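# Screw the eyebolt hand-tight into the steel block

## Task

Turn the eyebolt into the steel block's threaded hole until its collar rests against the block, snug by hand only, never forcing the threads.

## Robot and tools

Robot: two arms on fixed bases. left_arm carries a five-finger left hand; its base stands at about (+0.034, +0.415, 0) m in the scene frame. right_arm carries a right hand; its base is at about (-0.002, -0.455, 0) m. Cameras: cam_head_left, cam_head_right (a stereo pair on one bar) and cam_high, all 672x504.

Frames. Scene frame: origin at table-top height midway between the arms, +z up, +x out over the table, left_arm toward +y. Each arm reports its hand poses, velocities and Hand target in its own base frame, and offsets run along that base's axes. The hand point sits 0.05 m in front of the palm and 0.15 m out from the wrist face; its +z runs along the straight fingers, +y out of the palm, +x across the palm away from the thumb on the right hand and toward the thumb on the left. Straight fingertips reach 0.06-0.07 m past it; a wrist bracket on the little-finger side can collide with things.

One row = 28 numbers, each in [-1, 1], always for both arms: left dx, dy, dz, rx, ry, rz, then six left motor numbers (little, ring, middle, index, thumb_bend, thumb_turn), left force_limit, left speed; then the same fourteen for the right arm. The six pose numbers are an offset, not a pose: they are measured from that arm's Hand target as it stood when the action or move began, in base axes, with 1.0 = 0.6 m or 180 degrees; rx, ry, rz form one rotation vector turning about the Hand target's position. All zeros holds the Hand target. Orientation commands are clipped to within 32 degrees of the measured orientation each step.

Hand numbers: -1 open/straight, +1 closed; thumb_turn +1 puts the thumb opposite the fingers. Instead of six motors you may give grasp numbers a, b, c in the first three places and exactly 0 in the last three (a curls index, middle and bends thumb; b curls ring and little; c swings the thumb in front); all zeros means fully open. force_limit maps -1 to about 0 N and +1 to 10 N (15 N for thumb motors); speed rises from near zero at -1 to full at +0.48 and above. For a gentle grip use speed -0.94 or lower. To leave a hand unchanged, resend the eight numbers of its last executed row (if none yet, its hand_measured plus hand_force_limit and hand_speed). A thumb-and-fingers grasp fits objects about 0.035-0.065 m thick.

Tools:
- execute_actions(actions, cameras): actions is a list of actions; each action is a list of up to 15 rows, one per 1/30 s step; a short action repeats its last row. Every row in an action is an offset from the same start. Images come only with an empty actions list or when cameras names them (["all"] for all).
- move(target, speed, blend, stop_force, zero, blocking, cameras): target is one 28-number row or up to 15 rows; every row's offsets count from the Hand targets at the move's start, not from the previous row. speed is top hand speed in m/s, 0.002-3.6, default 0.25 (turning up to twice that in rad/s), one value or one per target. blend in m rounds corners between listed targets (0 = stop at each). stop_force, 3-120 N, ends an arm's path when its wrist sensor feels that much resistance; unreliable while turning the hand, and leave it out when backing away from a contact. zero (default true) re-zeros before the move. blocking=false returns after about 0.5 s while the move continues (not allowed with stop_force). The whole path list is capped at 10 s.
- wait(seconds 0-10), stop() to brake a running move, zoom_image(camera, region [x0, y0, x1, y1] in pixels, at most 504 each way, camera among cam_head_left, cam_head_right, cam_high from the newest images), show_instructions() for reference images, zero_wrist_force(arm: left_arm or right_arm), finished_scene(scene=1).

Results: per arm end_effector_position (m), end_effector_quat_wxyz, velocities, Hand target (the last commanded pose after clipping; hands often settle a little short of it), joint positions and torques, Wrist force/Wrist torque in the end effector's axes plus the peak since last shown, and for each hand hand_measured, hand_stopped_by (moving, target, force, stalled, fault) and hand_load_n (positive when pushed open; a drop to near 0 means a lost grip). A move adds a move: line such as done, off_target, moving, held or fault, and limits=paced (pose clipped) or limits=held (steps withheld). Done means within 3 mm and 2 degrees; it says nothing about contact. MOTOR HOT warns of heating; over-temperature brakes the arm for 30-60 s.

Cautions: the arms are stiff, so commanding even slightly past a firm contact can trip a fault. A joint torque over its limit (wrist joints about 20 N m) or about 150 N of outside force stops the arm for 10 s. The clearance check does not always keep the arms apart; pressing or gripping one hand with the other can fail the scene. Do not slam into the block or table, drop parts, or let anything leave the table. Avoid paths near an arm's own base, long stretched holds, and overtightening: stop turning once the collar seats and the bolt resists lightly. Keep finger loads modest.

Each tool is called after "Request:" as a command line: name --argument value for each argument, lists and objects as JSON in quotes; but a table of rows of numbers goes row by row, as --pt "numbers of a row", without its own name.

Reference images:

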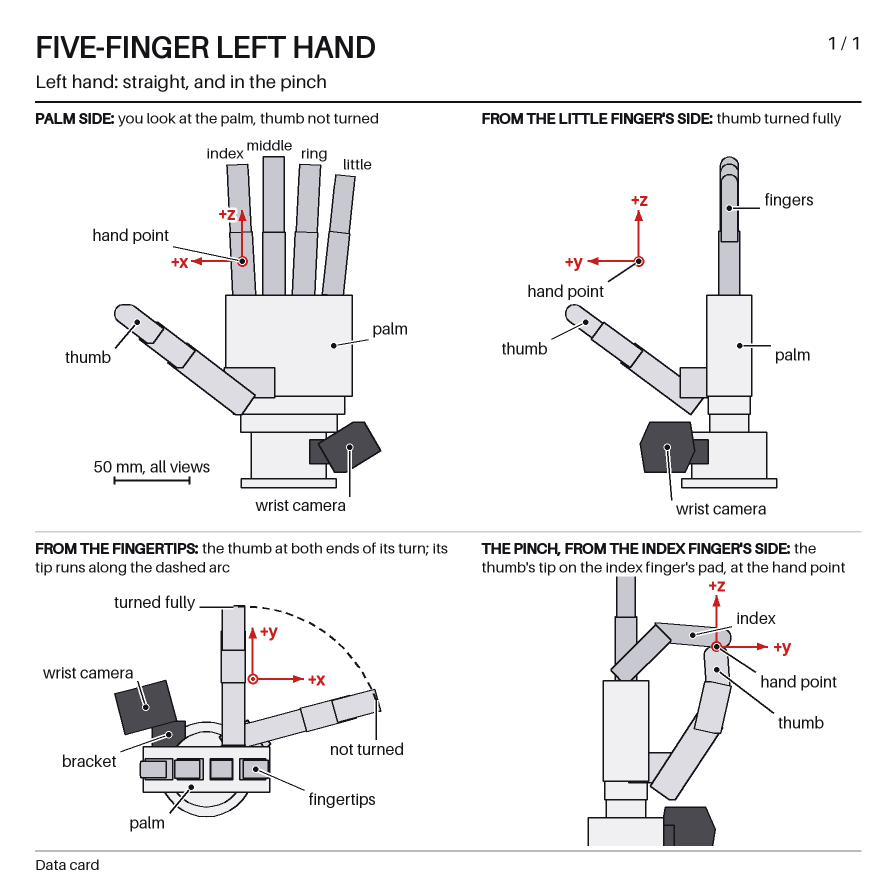

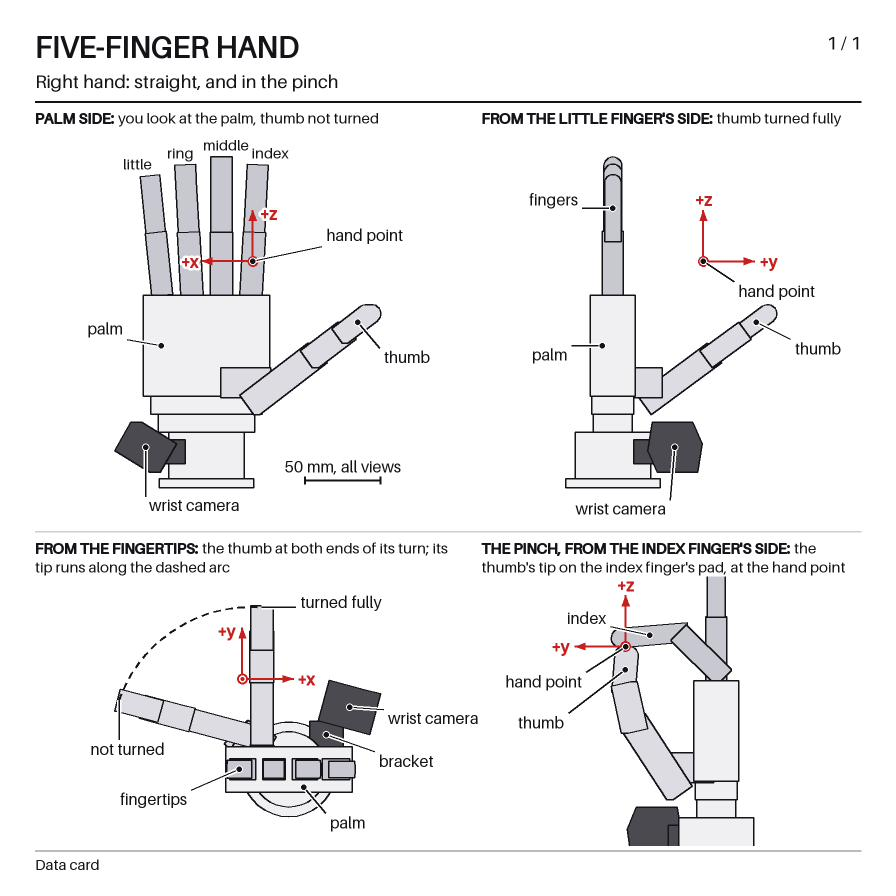

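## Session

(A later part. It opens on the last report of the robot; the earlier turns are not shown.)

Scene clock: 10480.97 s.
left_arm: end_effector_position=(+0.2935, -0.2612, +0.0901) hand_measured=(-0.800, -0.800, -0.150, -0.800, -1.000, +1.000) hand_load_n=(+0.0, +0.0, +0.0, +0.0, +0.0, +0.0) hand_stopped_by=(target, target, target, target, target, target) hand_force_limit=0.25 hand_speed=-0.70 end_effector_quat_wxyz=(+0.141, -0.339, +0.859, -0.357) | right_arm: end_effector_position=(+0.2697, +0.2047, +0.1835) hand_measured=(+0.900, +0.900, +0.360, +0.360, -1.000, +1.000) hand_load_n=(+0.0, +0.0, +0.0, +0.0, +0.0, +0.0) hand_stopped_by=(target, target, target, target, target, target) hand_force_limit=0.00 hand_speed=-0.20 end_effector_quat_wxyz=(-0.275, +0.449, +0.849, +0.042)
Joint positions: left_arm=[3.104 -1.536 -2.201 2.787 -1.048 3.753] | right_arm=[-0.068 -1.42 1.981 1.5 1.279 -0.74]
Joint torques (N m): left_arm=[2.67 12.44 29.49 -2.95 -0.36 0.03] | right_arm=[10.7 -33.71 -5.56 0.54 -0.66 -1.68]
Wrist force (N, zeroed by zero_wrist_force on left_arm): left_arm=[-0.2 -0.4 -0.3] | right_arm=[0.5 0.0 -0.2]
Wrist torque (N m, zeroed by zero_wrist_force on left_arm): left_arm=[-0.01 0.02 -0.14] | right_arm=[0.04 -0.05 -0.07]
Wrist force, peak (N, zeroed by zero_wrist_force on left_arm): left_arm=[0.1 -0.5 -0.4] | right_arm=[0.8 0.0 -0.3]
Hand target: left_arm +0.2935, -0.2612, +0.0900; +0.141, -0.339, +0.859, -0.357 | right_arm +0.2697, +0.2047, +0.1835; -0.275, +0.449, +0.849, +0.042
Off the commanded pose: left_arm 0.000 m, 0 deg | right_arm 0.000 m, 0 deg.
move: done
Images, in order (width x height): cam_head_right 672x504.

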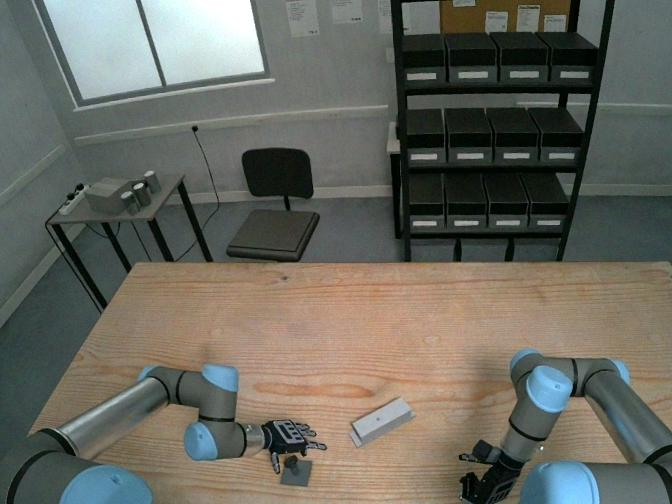

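Request:
move --target '[0,0,0,0,0,0,-0.8,-0.8,0.04,-0.8,-1,1,-0.9,-0.93,0,0,0,0,0,0,0.9,0.9,0.36,0.36,-1,1,0,-0.2]'

Request:
move --target '[0,0,0,0,0,0,-0.8,-0.8,0.04,-0.8,0.001,1,-0.85,-0.93,0,0,0,0,0,0,0.9,0.9,0.36,0.36,-1,1,0,-0.2]'

Request:
wait --seconds 3

Request:
move --target '[0,0,0,0,0,0,-0.8,-0.8,0.3,-0.8,0.05,1,-0.3,-0.94,0,0,0,0,0,0,0.9,0.9,0.36,0.36,-1,1,0,-0.2]'

Request:
move --target '[0,0,0,0,0,0,-0.8,-0.8,0.4,-0.8,0.15,1,0.25,-0.95,0,0,0,0,0,0,0.9,0.9,0.36,0.36,-1,1,0,-0.2]' --cameras '["cam_head_right"]'

Request:
zoom_image --camera "cam_head_right" --region '[274, 442, 309, 477]'

Scene clock: 10494.53 s.
left_arm: end_effector_position=(+0.2935, -0.2612, +0.0900) hand_measured=(-0.800, -0.800, +0.040, -0.800, -1.000, +1.000) hand_load_n=(+0.0, +0.0, +0.5, +0.0, +0.0, +0.0) hand_stopped_by=(target, target, target, target, target, target) hand_force_limit=-0.90 hand_speed=-0.93 end_effector_quat_wxyz=(+0.141, -0.339, +0.859, -0.357) | right_arm: end_effector_position=(+0.2697, +0.2047, +0.1835) hand_measured=(+0.900, +0.900, +0.360, +0.360, -1.000, +1.000) hand_load_n=(+0.0, +0.0, +0.0, +0.0, +0.0, +0.0) hand_stopped_by=(target, target, target, target, target, target) hand_force_limit=0.00 hand_speed=-0.20 end_effector_quat_wxyz=(-0.275, +0.449, +0.849, +0.042)
Joint positions: left_arm=[3.104 -1.536 -2.201 2.787 -1.048 3.753] | right_arm=[-0.068 -1.42 1.981 1.5 1.279 -0.74]
Joint torques (N m): left_arm=[9.19 5.67 18.61 1.48 2.04 1.24] | right_arm=[10.46 -34.81 -6.77 0.32 -0.71 -1.55]
Wrist force (N, zeroed by zero_wrist_force on left_arm): left_arm=[-0.3 -0.7 0.0] | right_arm=[0.3 -0.2 -0.2]
Wrist torque (N m, zeroed by zero_wrist_force on left_arm): left_arm=[-0.03 0.05 -0.15] | right_arm=[0.00 -0.01 -0.09]
Wrist force, peak (N, zeroed by zero_wrist_force on left_arm): left_arm=[0.1 -1.0 0.0] | right_arm=[0.7 -0.2 -0.4]
Hand target: left_arm +0.2935, -0.2612, +0.0900; +0.141, -0.339, +0.859, -0.357 | right_arm +0.2697, +0.2047, +0.1835; -0.275, +0.449, +0.849, +0.042
Off the commanded pose: left_arm 0.000 m, 0 deg | right_arm 0.000 m, 0 deg.
move: done

Scene clock: 10497.87 s.
left_arm: end_effector_position=(+0.2935, -0.2612, +0.0900) hand_measured=(-0.800, -0.800, +0.040, -0.800, -0.686, +1.000) hand_load_n=(+0.0, +0.0, +1.5, +0.0, +1.5, +0.0) hand_stopped_by=(target, target, target, target, force, target) hand_force_limit=-0.85 hand_speed=-0.93 end_effector_quat_wxyz=(+0.141, -0.339, +0.859, -0.357) | right_arm: end_effector_position=(+0.2697, +0.2047, +0.1835) hand_measured=(+0.900, +0.900, +0.360, +0.360, -1.000, +1.000) hand_load_n=(+0.0, +0.0, +0.0, +0.0, +0.0, +0.5) hand_stopped_by=(target, target, target, target, target, target) hand_force_limit=0.00 hand_speed=-0.20 end_effector_quat_wxyz=(-0.275, +0.449, +0.849, +0.042)
Joint positions: left_arm=[3.104 -1.536 -2.201 2.787 -1.048 3.753] | right_arm=[-0.068 -1.42 1.981 1.5 1.279 -0.74]
Joint torques (N m): left_arm=[8 5.29 10.99 1.53 1.93 1.27] | right_arm=[10.03 -34.38 -5.72 0.48 -0.75 -1.52]
Wrist force (N, zeroed by zero_wrist_force on left_arm): left_arm=[-0.1 0.3 0.2] | right_arm=[0.5 0.0 -0.1]
Wrist torque (N m, zeroed by zero_wrist_force on left_arm): left_arm=[0.03 0.02 -0.15] | right_arm=[0.03 -0.05 -0.08]
Wrist force, peak (N, zeroed by zero_wrist_force on left_arm): left_arm=[0.0 -0.8 0.1] | right_arm=[0.8 0.0 -0.4]
Hand target: left_arm +0.2935, -0.2612, +0.0900; +0.141, -0.339, +0.859, -0.357 | right_arm +0.2697, +0.2047, +0.1835; -0.275, +0.449, +0.849, +0.042
Off the commanded pose: left_arm 0.000 m, 0 deg | right_arm 0.000 m, 0 deg.
move: done

Scene clock: 10500.87 s.
left_arm: end_effector_position=(+0.2935, -0.2612, +0.0900) hand_measured=(-0.800, -0.800, +0.040, -0.800, -0.686, +1.000) hand_load_n=(+0.0, +0.0, +1.5, +0.0, +1.5, +0.0) hand_stopped_by=(target, target, target, target, force, target) hand_force_limit=-0.85 hand_speed=-0.93 end_effector_quat_wxyz=(+0.141, -0.339, +0.859, -0.357) | right_arm: end_effector_position=(+0.2697, +0.2047, +0.1835) hand_measured=(+0.900, +0.900, +0.360, +0.360, -1.000, +1.000) hand_load_n=(+0.0, +0.0, +0.0, +0.0, +0.0, +0.0) hand_stopped_by=(target, target, target, target, target, target) hand_force_limit=0.00 hand_speed=-0.20 end_effector_quat_wxyz=(-0.275, +0.449, +0.849, +0.042)
Joint positions: left_arm=[3.104 -1.536 -2.201 2.787 -1.048 3.753] | right_arm=[-0.068 -1.42 1.981 1.5 1.279 -0.74]
Joint torques (N m): left_arm=[9.35 5.86 8.24 1.46 1.86 1.24] | right_arm=[10.32 -34.97 -6.08 0.36 -0.69 -1.51]
Wrist force (N, zeroed by zero_wrist_force on left_arm): left_arm=[0.1 0.1 0.4] | right_arm=[0.4 0.1 -0.4]
Wrist torque (N m, zeroed by zero_wrist_force on left_arm): left_arm=[-0.01 0.00 -0.13] | right_arm=[0.07 -0.03 -0.08]
Wrist force, peak (N, zeroed by zero_wrist_force on left_arm): left_arm=[-0.2 0.6 0.4] | right_arm=[0.8 -0.2 -0.3]
Hand target: left_arm +0.2935, -0.2612, +0.0900; +0.141, -0.339, +0.859, -0.357 | right_arm +0.2697, +0.2047, +0.1835; -0.275, +0.449, +0.849, +0.042
Off the commanded pose: left_arm 0.000 m, 0 deg | right_arm 0.000 m, 0 deg.
wait: 3.00 s; at rest by 0.17 s

Scene clock: 10501.37 s.
left_arm: end_effector_position=(+0.2935, -0.2612, +0.0900) hand_measured=(-0.800, -0.800, +0.044, -0.800, -0.676, +1.000) hand_load_n=(+0.0, +0.0, +6.0, +0.0, +5.5, +1.0) hand_stopped_by=(target, target, force, target, force, target) hand_force_limit=-0.30 hand_speed=-0.94 end_effector_quat_wxyz=(+0.141, -0.339, +0.859, -0.357) | right_arm: end_effector_position=(+0.2697, +0.2047, +0.1835) hand_measured=(+0.900, +0.900, +0.360, +0.360, -1.000, +1.000) hand_load_n=(+0.0, +0.0, +0.0, +0.0, -0.5, +0.0) hand_stopped_by=(target, target, target, target, target, target) hand_force_limit=0.00 hand_speed=-0.20 end_effector_quat_wxyz=(-0.275, +0.449, +0.849, +0.042)
Joint positions: left_arm=[3.104 -1.536 -2.201 2.787 -1.048 3.753] | right_arm=[-0.068 -1.42 1.981 1.5 1.279 -0.74]
Joint torques (N m): left_arm=[8.13 5.24 8.15 1.27 2.09 1.18] | right_arm=[9.94 -34.34 -6.15 0.4 -0.69 -1.62]
Wrist force (N, zeroed by zero_wrist_force on left_arm): left_arm=[0.1 -0.1 -0.1] | right_arm=[0.5 -0.1 -0.2]
Wrist torque (N m, zeroed by zero_wrist_force on left_arm): left_arm=[-0.02 -0.02 -0.12] | right_arm=[0.02 -0.05 -0.08]
Wrist force, peak (N, zeroed by zero_wrist_force on left_arm): left_arm=[0.2 0.1 0.5] | right_arm=[0.7 -0.2 -0.2]
Hand target: left_arm +0.2935, -0.2612, +0.0900; +0.141, -0.339, +0.859, -0.357 | right_arm +0.2697, +0.2047, +0.1835; -0.275, +0.449, +0.849, +0.042
Off the commanded pose: left_arm 0.000 m, 0 deg | right_arm 0.000 m, 0 deg.
move: done

Scene clock: 10501.87 s.
left_arm: end_effector_position=(+0.2935, -0.2612, +0.0900) hand_measured=(-0.800, -0.800, +0.046, -0.800, -0.664, +1.000) hand_load_n=(+0.0, +0.0, +10.0, +0.0, +9.0, +1.5) hand_stopped_by=(target, target, force, target, force, target) hand_force_limit=0.25 hand_speed=-0.95 end_effector_quat_wxyz=(+0.141, -0.339, +0.859, -0.357) | right_arm: end_effector_position=(+0.2697, +0.2047, +0.1835) hand_measured=(+0.900, +0.900, +0.360, +0.360, -1.000, +1.000) hand_load_n=(+0.0, +0.0, +0.0, +0.0, +0.0, +0.0) hand_stopped_by=(target, target, target, target, target, target) hand_force_limit=0.00 hand_speed=-0.20 end_effector_quat_wxyz=(-0.275, +0.449, +0.849, +0.042)
Joint positions: left_arm=[3.104 -1.536 -2.201 2.787 -1.048 3.753] | right_arm=[-0.068 -1.42 1.981 1.5 1.279 -0.74]
Joint torques (N m): left_arm=[7.96 6.13 8.5 1.33 2.16 1.34] | right_arm=[9.81 -34.86 -5.8 0.48 -0.62 -1.44]
Wrist force (N, zeroed by zero_wrist_force on left_arm): left_arm=[0.1 0.2 0.1] | right_arm=[0.6 0.0 -0.3]
Wrist torque (N m, zeroed by zero_wrist_force on left_arm): left_arm=[0.02 -0.02 -0.14] | right_arm=[0.04 -0.05 -0.07]
Wrist force, peak (N, zeroed by zero_wrist_force on left_arm): left_arm=[-0.1 0.4 0.2] | right_arm=[0.7 0.0 -0.3]
Hand target: left_arm +0.2935, -0.2612, +0.0900; +0.141, -0.339, +0.859, -0.357 | right_arm +0.2697, +0.2047, +0.1835; -0.275, +0.449, +0.849, +0.042
Off the commanded pose: left_arm 0.000 m, 0 deg | right_arm 0.000 m, 0 deg.
move: done
Images, in order (width x height): cam_head_right 672x504.

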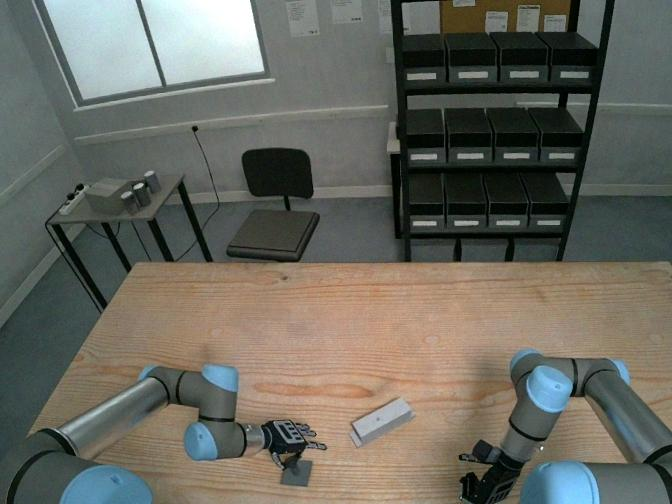

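Scaled by 14.400 from the camera's 672x504 image, which has a finer 960x720 frame.

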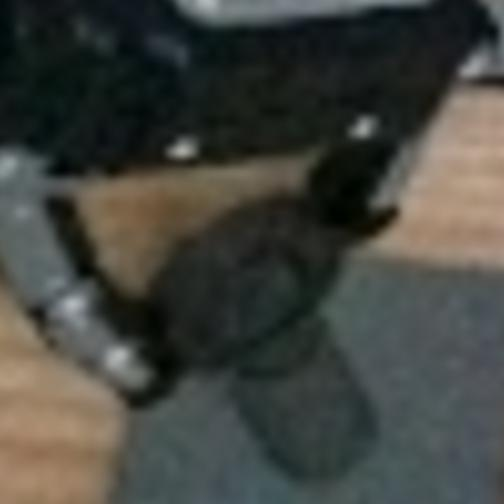

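Request:
zero_wrist_force --arm "left_arm"

Request:
move --pt "0 0 0.1 0 0 0 -0.8 -0.8 0.4 -0.8 0.15 1 0.25 -0.95 0 0 0 0 0 0 0.9 0.9 0.36 0.36 -1 1 0 -0.2" --pt "0.2425 -0.3342 0.1 0 0 0 -0.8 -0.8 0.4 -0.8 0.15 1 0.25 -0.95 0 0 0 0 0 0 0.9 0.9 0.36 0.36 -1 1 0 -0.2" --pt "0.2425 -0.3342 0.0667 0 0 0 -0.8 -0.8 0.4 -0.8 0.15 1 0.25 -0.95 0 0 0 0 0 0 0.9 0.9 0.36 0.36 -1 1 0 -0.2" --speed 0.15 --cameras '["cam_head_right"]'

Request:
zoom_image --camera "cam_head_right" --region '[350, 385, 400, 435]'

Wrist force sensor zeroed.

Scene clock: 10519.27 s.
left_arm: end_effector_position=(+0.4390, -0.4617, +0.1300) hand_measured=(-0.800, -0.800, +0.046, -0.800, -0.664, +1.000) hand_load_n=(+0.0, +0.0, +10.0, +0.0, +9.0, +1.5) hand_stopped_by=(target, target, force, target, force, target) hand_force_limit=0.25 hand_speed=-0.95 end_effector_quat_wxyz=(+0.141, -0.339, +0.859, -0.357) | right_arm: end_effector_position=(+0.2697, +0.2047, +0.1835) hand_measured=(+0.900, +0.900, +0.360, +0.360, -1.000, +1.000) hand_load_n=(+0.0, +0.0, +0.0, +0.0, +0.0, +0.0) hand_stopped_by=(target, target, target, target, target, target) hand_force_limit=0.00 hand_speed=-0.20 end_effector_quat_wxyz=(-0.275, +0.449, +0.849, +0.042)
Joint positions: left_arm=[2.662 -2.025 -1.445 2.658 -1.333 3.386] | right_arm=[-0.068 -1.42 1.981 1.5 1.279 -0.74]
Joint torques (N m): left_arm=[8.7 47.44 22.75 1.05 0.35 -1.12] | right_arm=[10.29 -33.91 -6.65 0.32 -0.58 -1.58]
Wrist force (N, zeroed by zero_wrist_force on left_arm): left_arm=[-0.1 0.3 0.3] | right_arm=[0.6 -0.1 -0.2]
Wrist torque (N m, zeroed by zero_wrist_force on left_arm): left_arm=[-0.02 0.02 0.14] | right_arm=[0.01 -0.07 -0.08]
Wrist force, peak (N, zeroed by zero_wrist_force on left_arm): left_arm=[0.0 1.7 1.3] | right_arm=[0.8 -0.1 -0.2]
Hand target: left_arm +0.4390, -0.4617, +0.1301; +0.141, -0.339, +0.859, -0.357 | right_arm +0.2697, +0.2047, +0.1835; -0.275, +0.449, +0.849, +0.042
Off the commanded pose: left_arm 0.000 m, 0 deg | right_arm 0.000 m, 0 deg.
move: done
Images, in order (width x height): cam_head_right 672x504.

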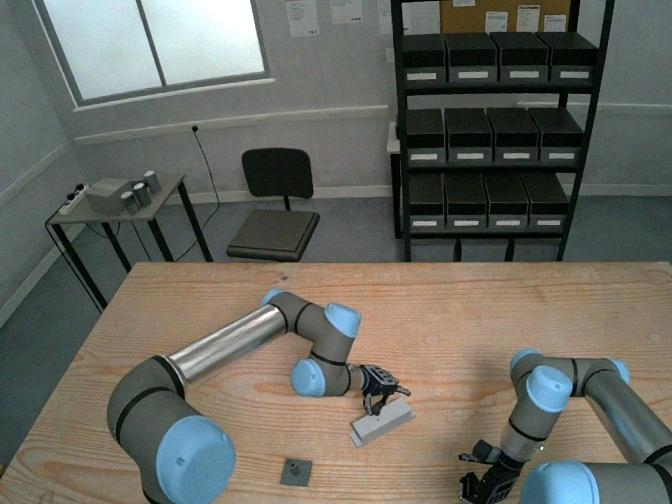

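Scaled by 10.080 from the camera's 672x504 image, which has a finer 960x720 frame.

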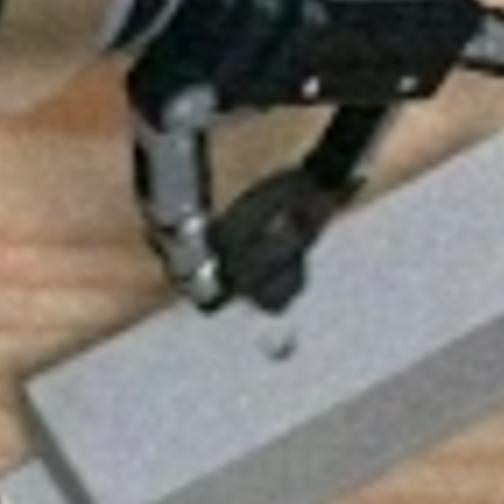

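Request:
move --target '[0,0,-0.0283,0,0,0,-0.8,-0.8,0.4,-0.8,0.15,1,0.25,-0.95,0,0,0,0,0,0,0.9,0.9,0.36,0.36,-1,1,0,-0.2]' --speed 0.05 --cameras '["cam_head_right"]'

Request:
zoom_image --camera "cam_head_right" --region '[350, 385, 400, 435]'

Request:
move --target '[0,0,-0.01,0,0,0,-0.8,-0.8,0.4,-0.8,0.15,1,0.25,-0.95,0,0,0,0,0,0,0.9,0.9,0.36,0.36,-1,1,0,-0.2]' --speed 0.003 --stop_force 3

Scene clock: 10531.30 s.
left_arm: end_effector_position=(+0.4390, -0.4617, +0.1128) hand_measured=(-0.800, -0.800, +0.046, -0.800, -0.664, +1.000) hand_load_n=(+0.0, +0.0, +10.0, +0.0, +9.0, +1.0) hand_stopped_by=(target, target, force, target, force, target) hand_force_limit=0.25 hand_speed=-0.95 end_effector_quat_wxyz=(+0.141, -0.339, +0.859, -0.357) end_effector_velocity=(+0.000, +0.000, +0.002) end_effector_angular_velocity=(+0.001, +0.003, +0.001) | right_arm: end_effector_position=(+0.2697, +0.2047, +0.1835) hand_measured=(+0.900, +0.900, +0.360, +0.360, -1.000, +1.000) hand_load_n=(+0.0, +0.0, +0.0, +0.0, +0.0, +0.0) hand_stopped_by=(target, target, target, target, target, target) hand_force_limit=0.00 hand_speed=-0.20 end_effector_quat_wxyz=(-0.275, +0.449, +0.849, +0.042)
Joint positions: left_arm=[2.662 -2.039 -1.471 2.698 -1.333 3.386] | right_arm=[-0.068 -1.42 1.981 1.5 1.279 -0.74]
Joint velocities: left_arm=[0 0 0.004 -0.008 0 -0.001] | right_arm=[within noise]
Joint torques (N m): left_arm=[7.51 47.11 31.8 -3.2 -1.14 -0.62] | right_arm=[10.06 -34.53 -5.82 0.27 -0.76 -1.54]
Wrist force (N, zeroed by zero_wrist_force on left_arm): left_arm=[0.1 0.3 0.2] | right_arm=[0.6 -0.1 -0.3]
Wrist torque (N m, zeroed by zero_wrist_force on left_arm): left_arm=[-0.01 0.00 0.14] | right_arm=[0.02 -0.06 -0.07]
Wrist force, peak (N, zeroed by zero_wrist_force on left_arm): left_arm=[0.1 0.6 0.6] | right_arm=[0.8 -0.2 -0.4]
Hand target: left_arm +0.4390, -0.4617, +0.1131; +0.141, -0.339, +0.859, -0.357 | right_arm +0.2697, +0.2047, +0.1835; -0.275, +0.449, +0.849, +0.042
Off the commanded pose: left_arm 0.000 m, 0 deg | right_arm 0.000 m, 0 deg.
move: done
Images, in order (width x height): cam_head_right 672x504.

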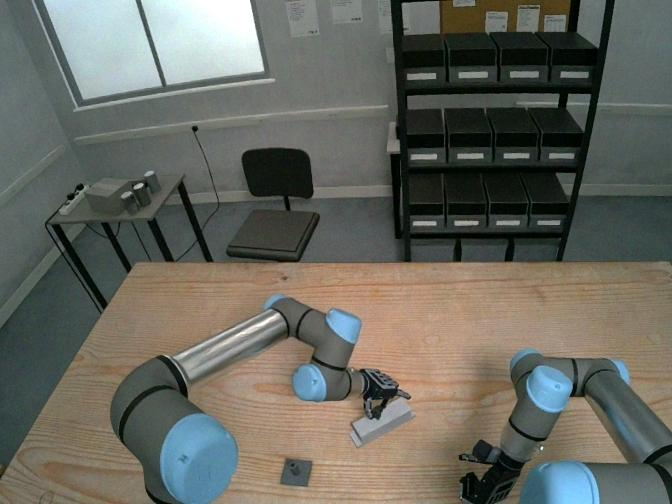

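Scaled by 10.080 from the camera's 672x504 image, which has a finer 960x720 frame.

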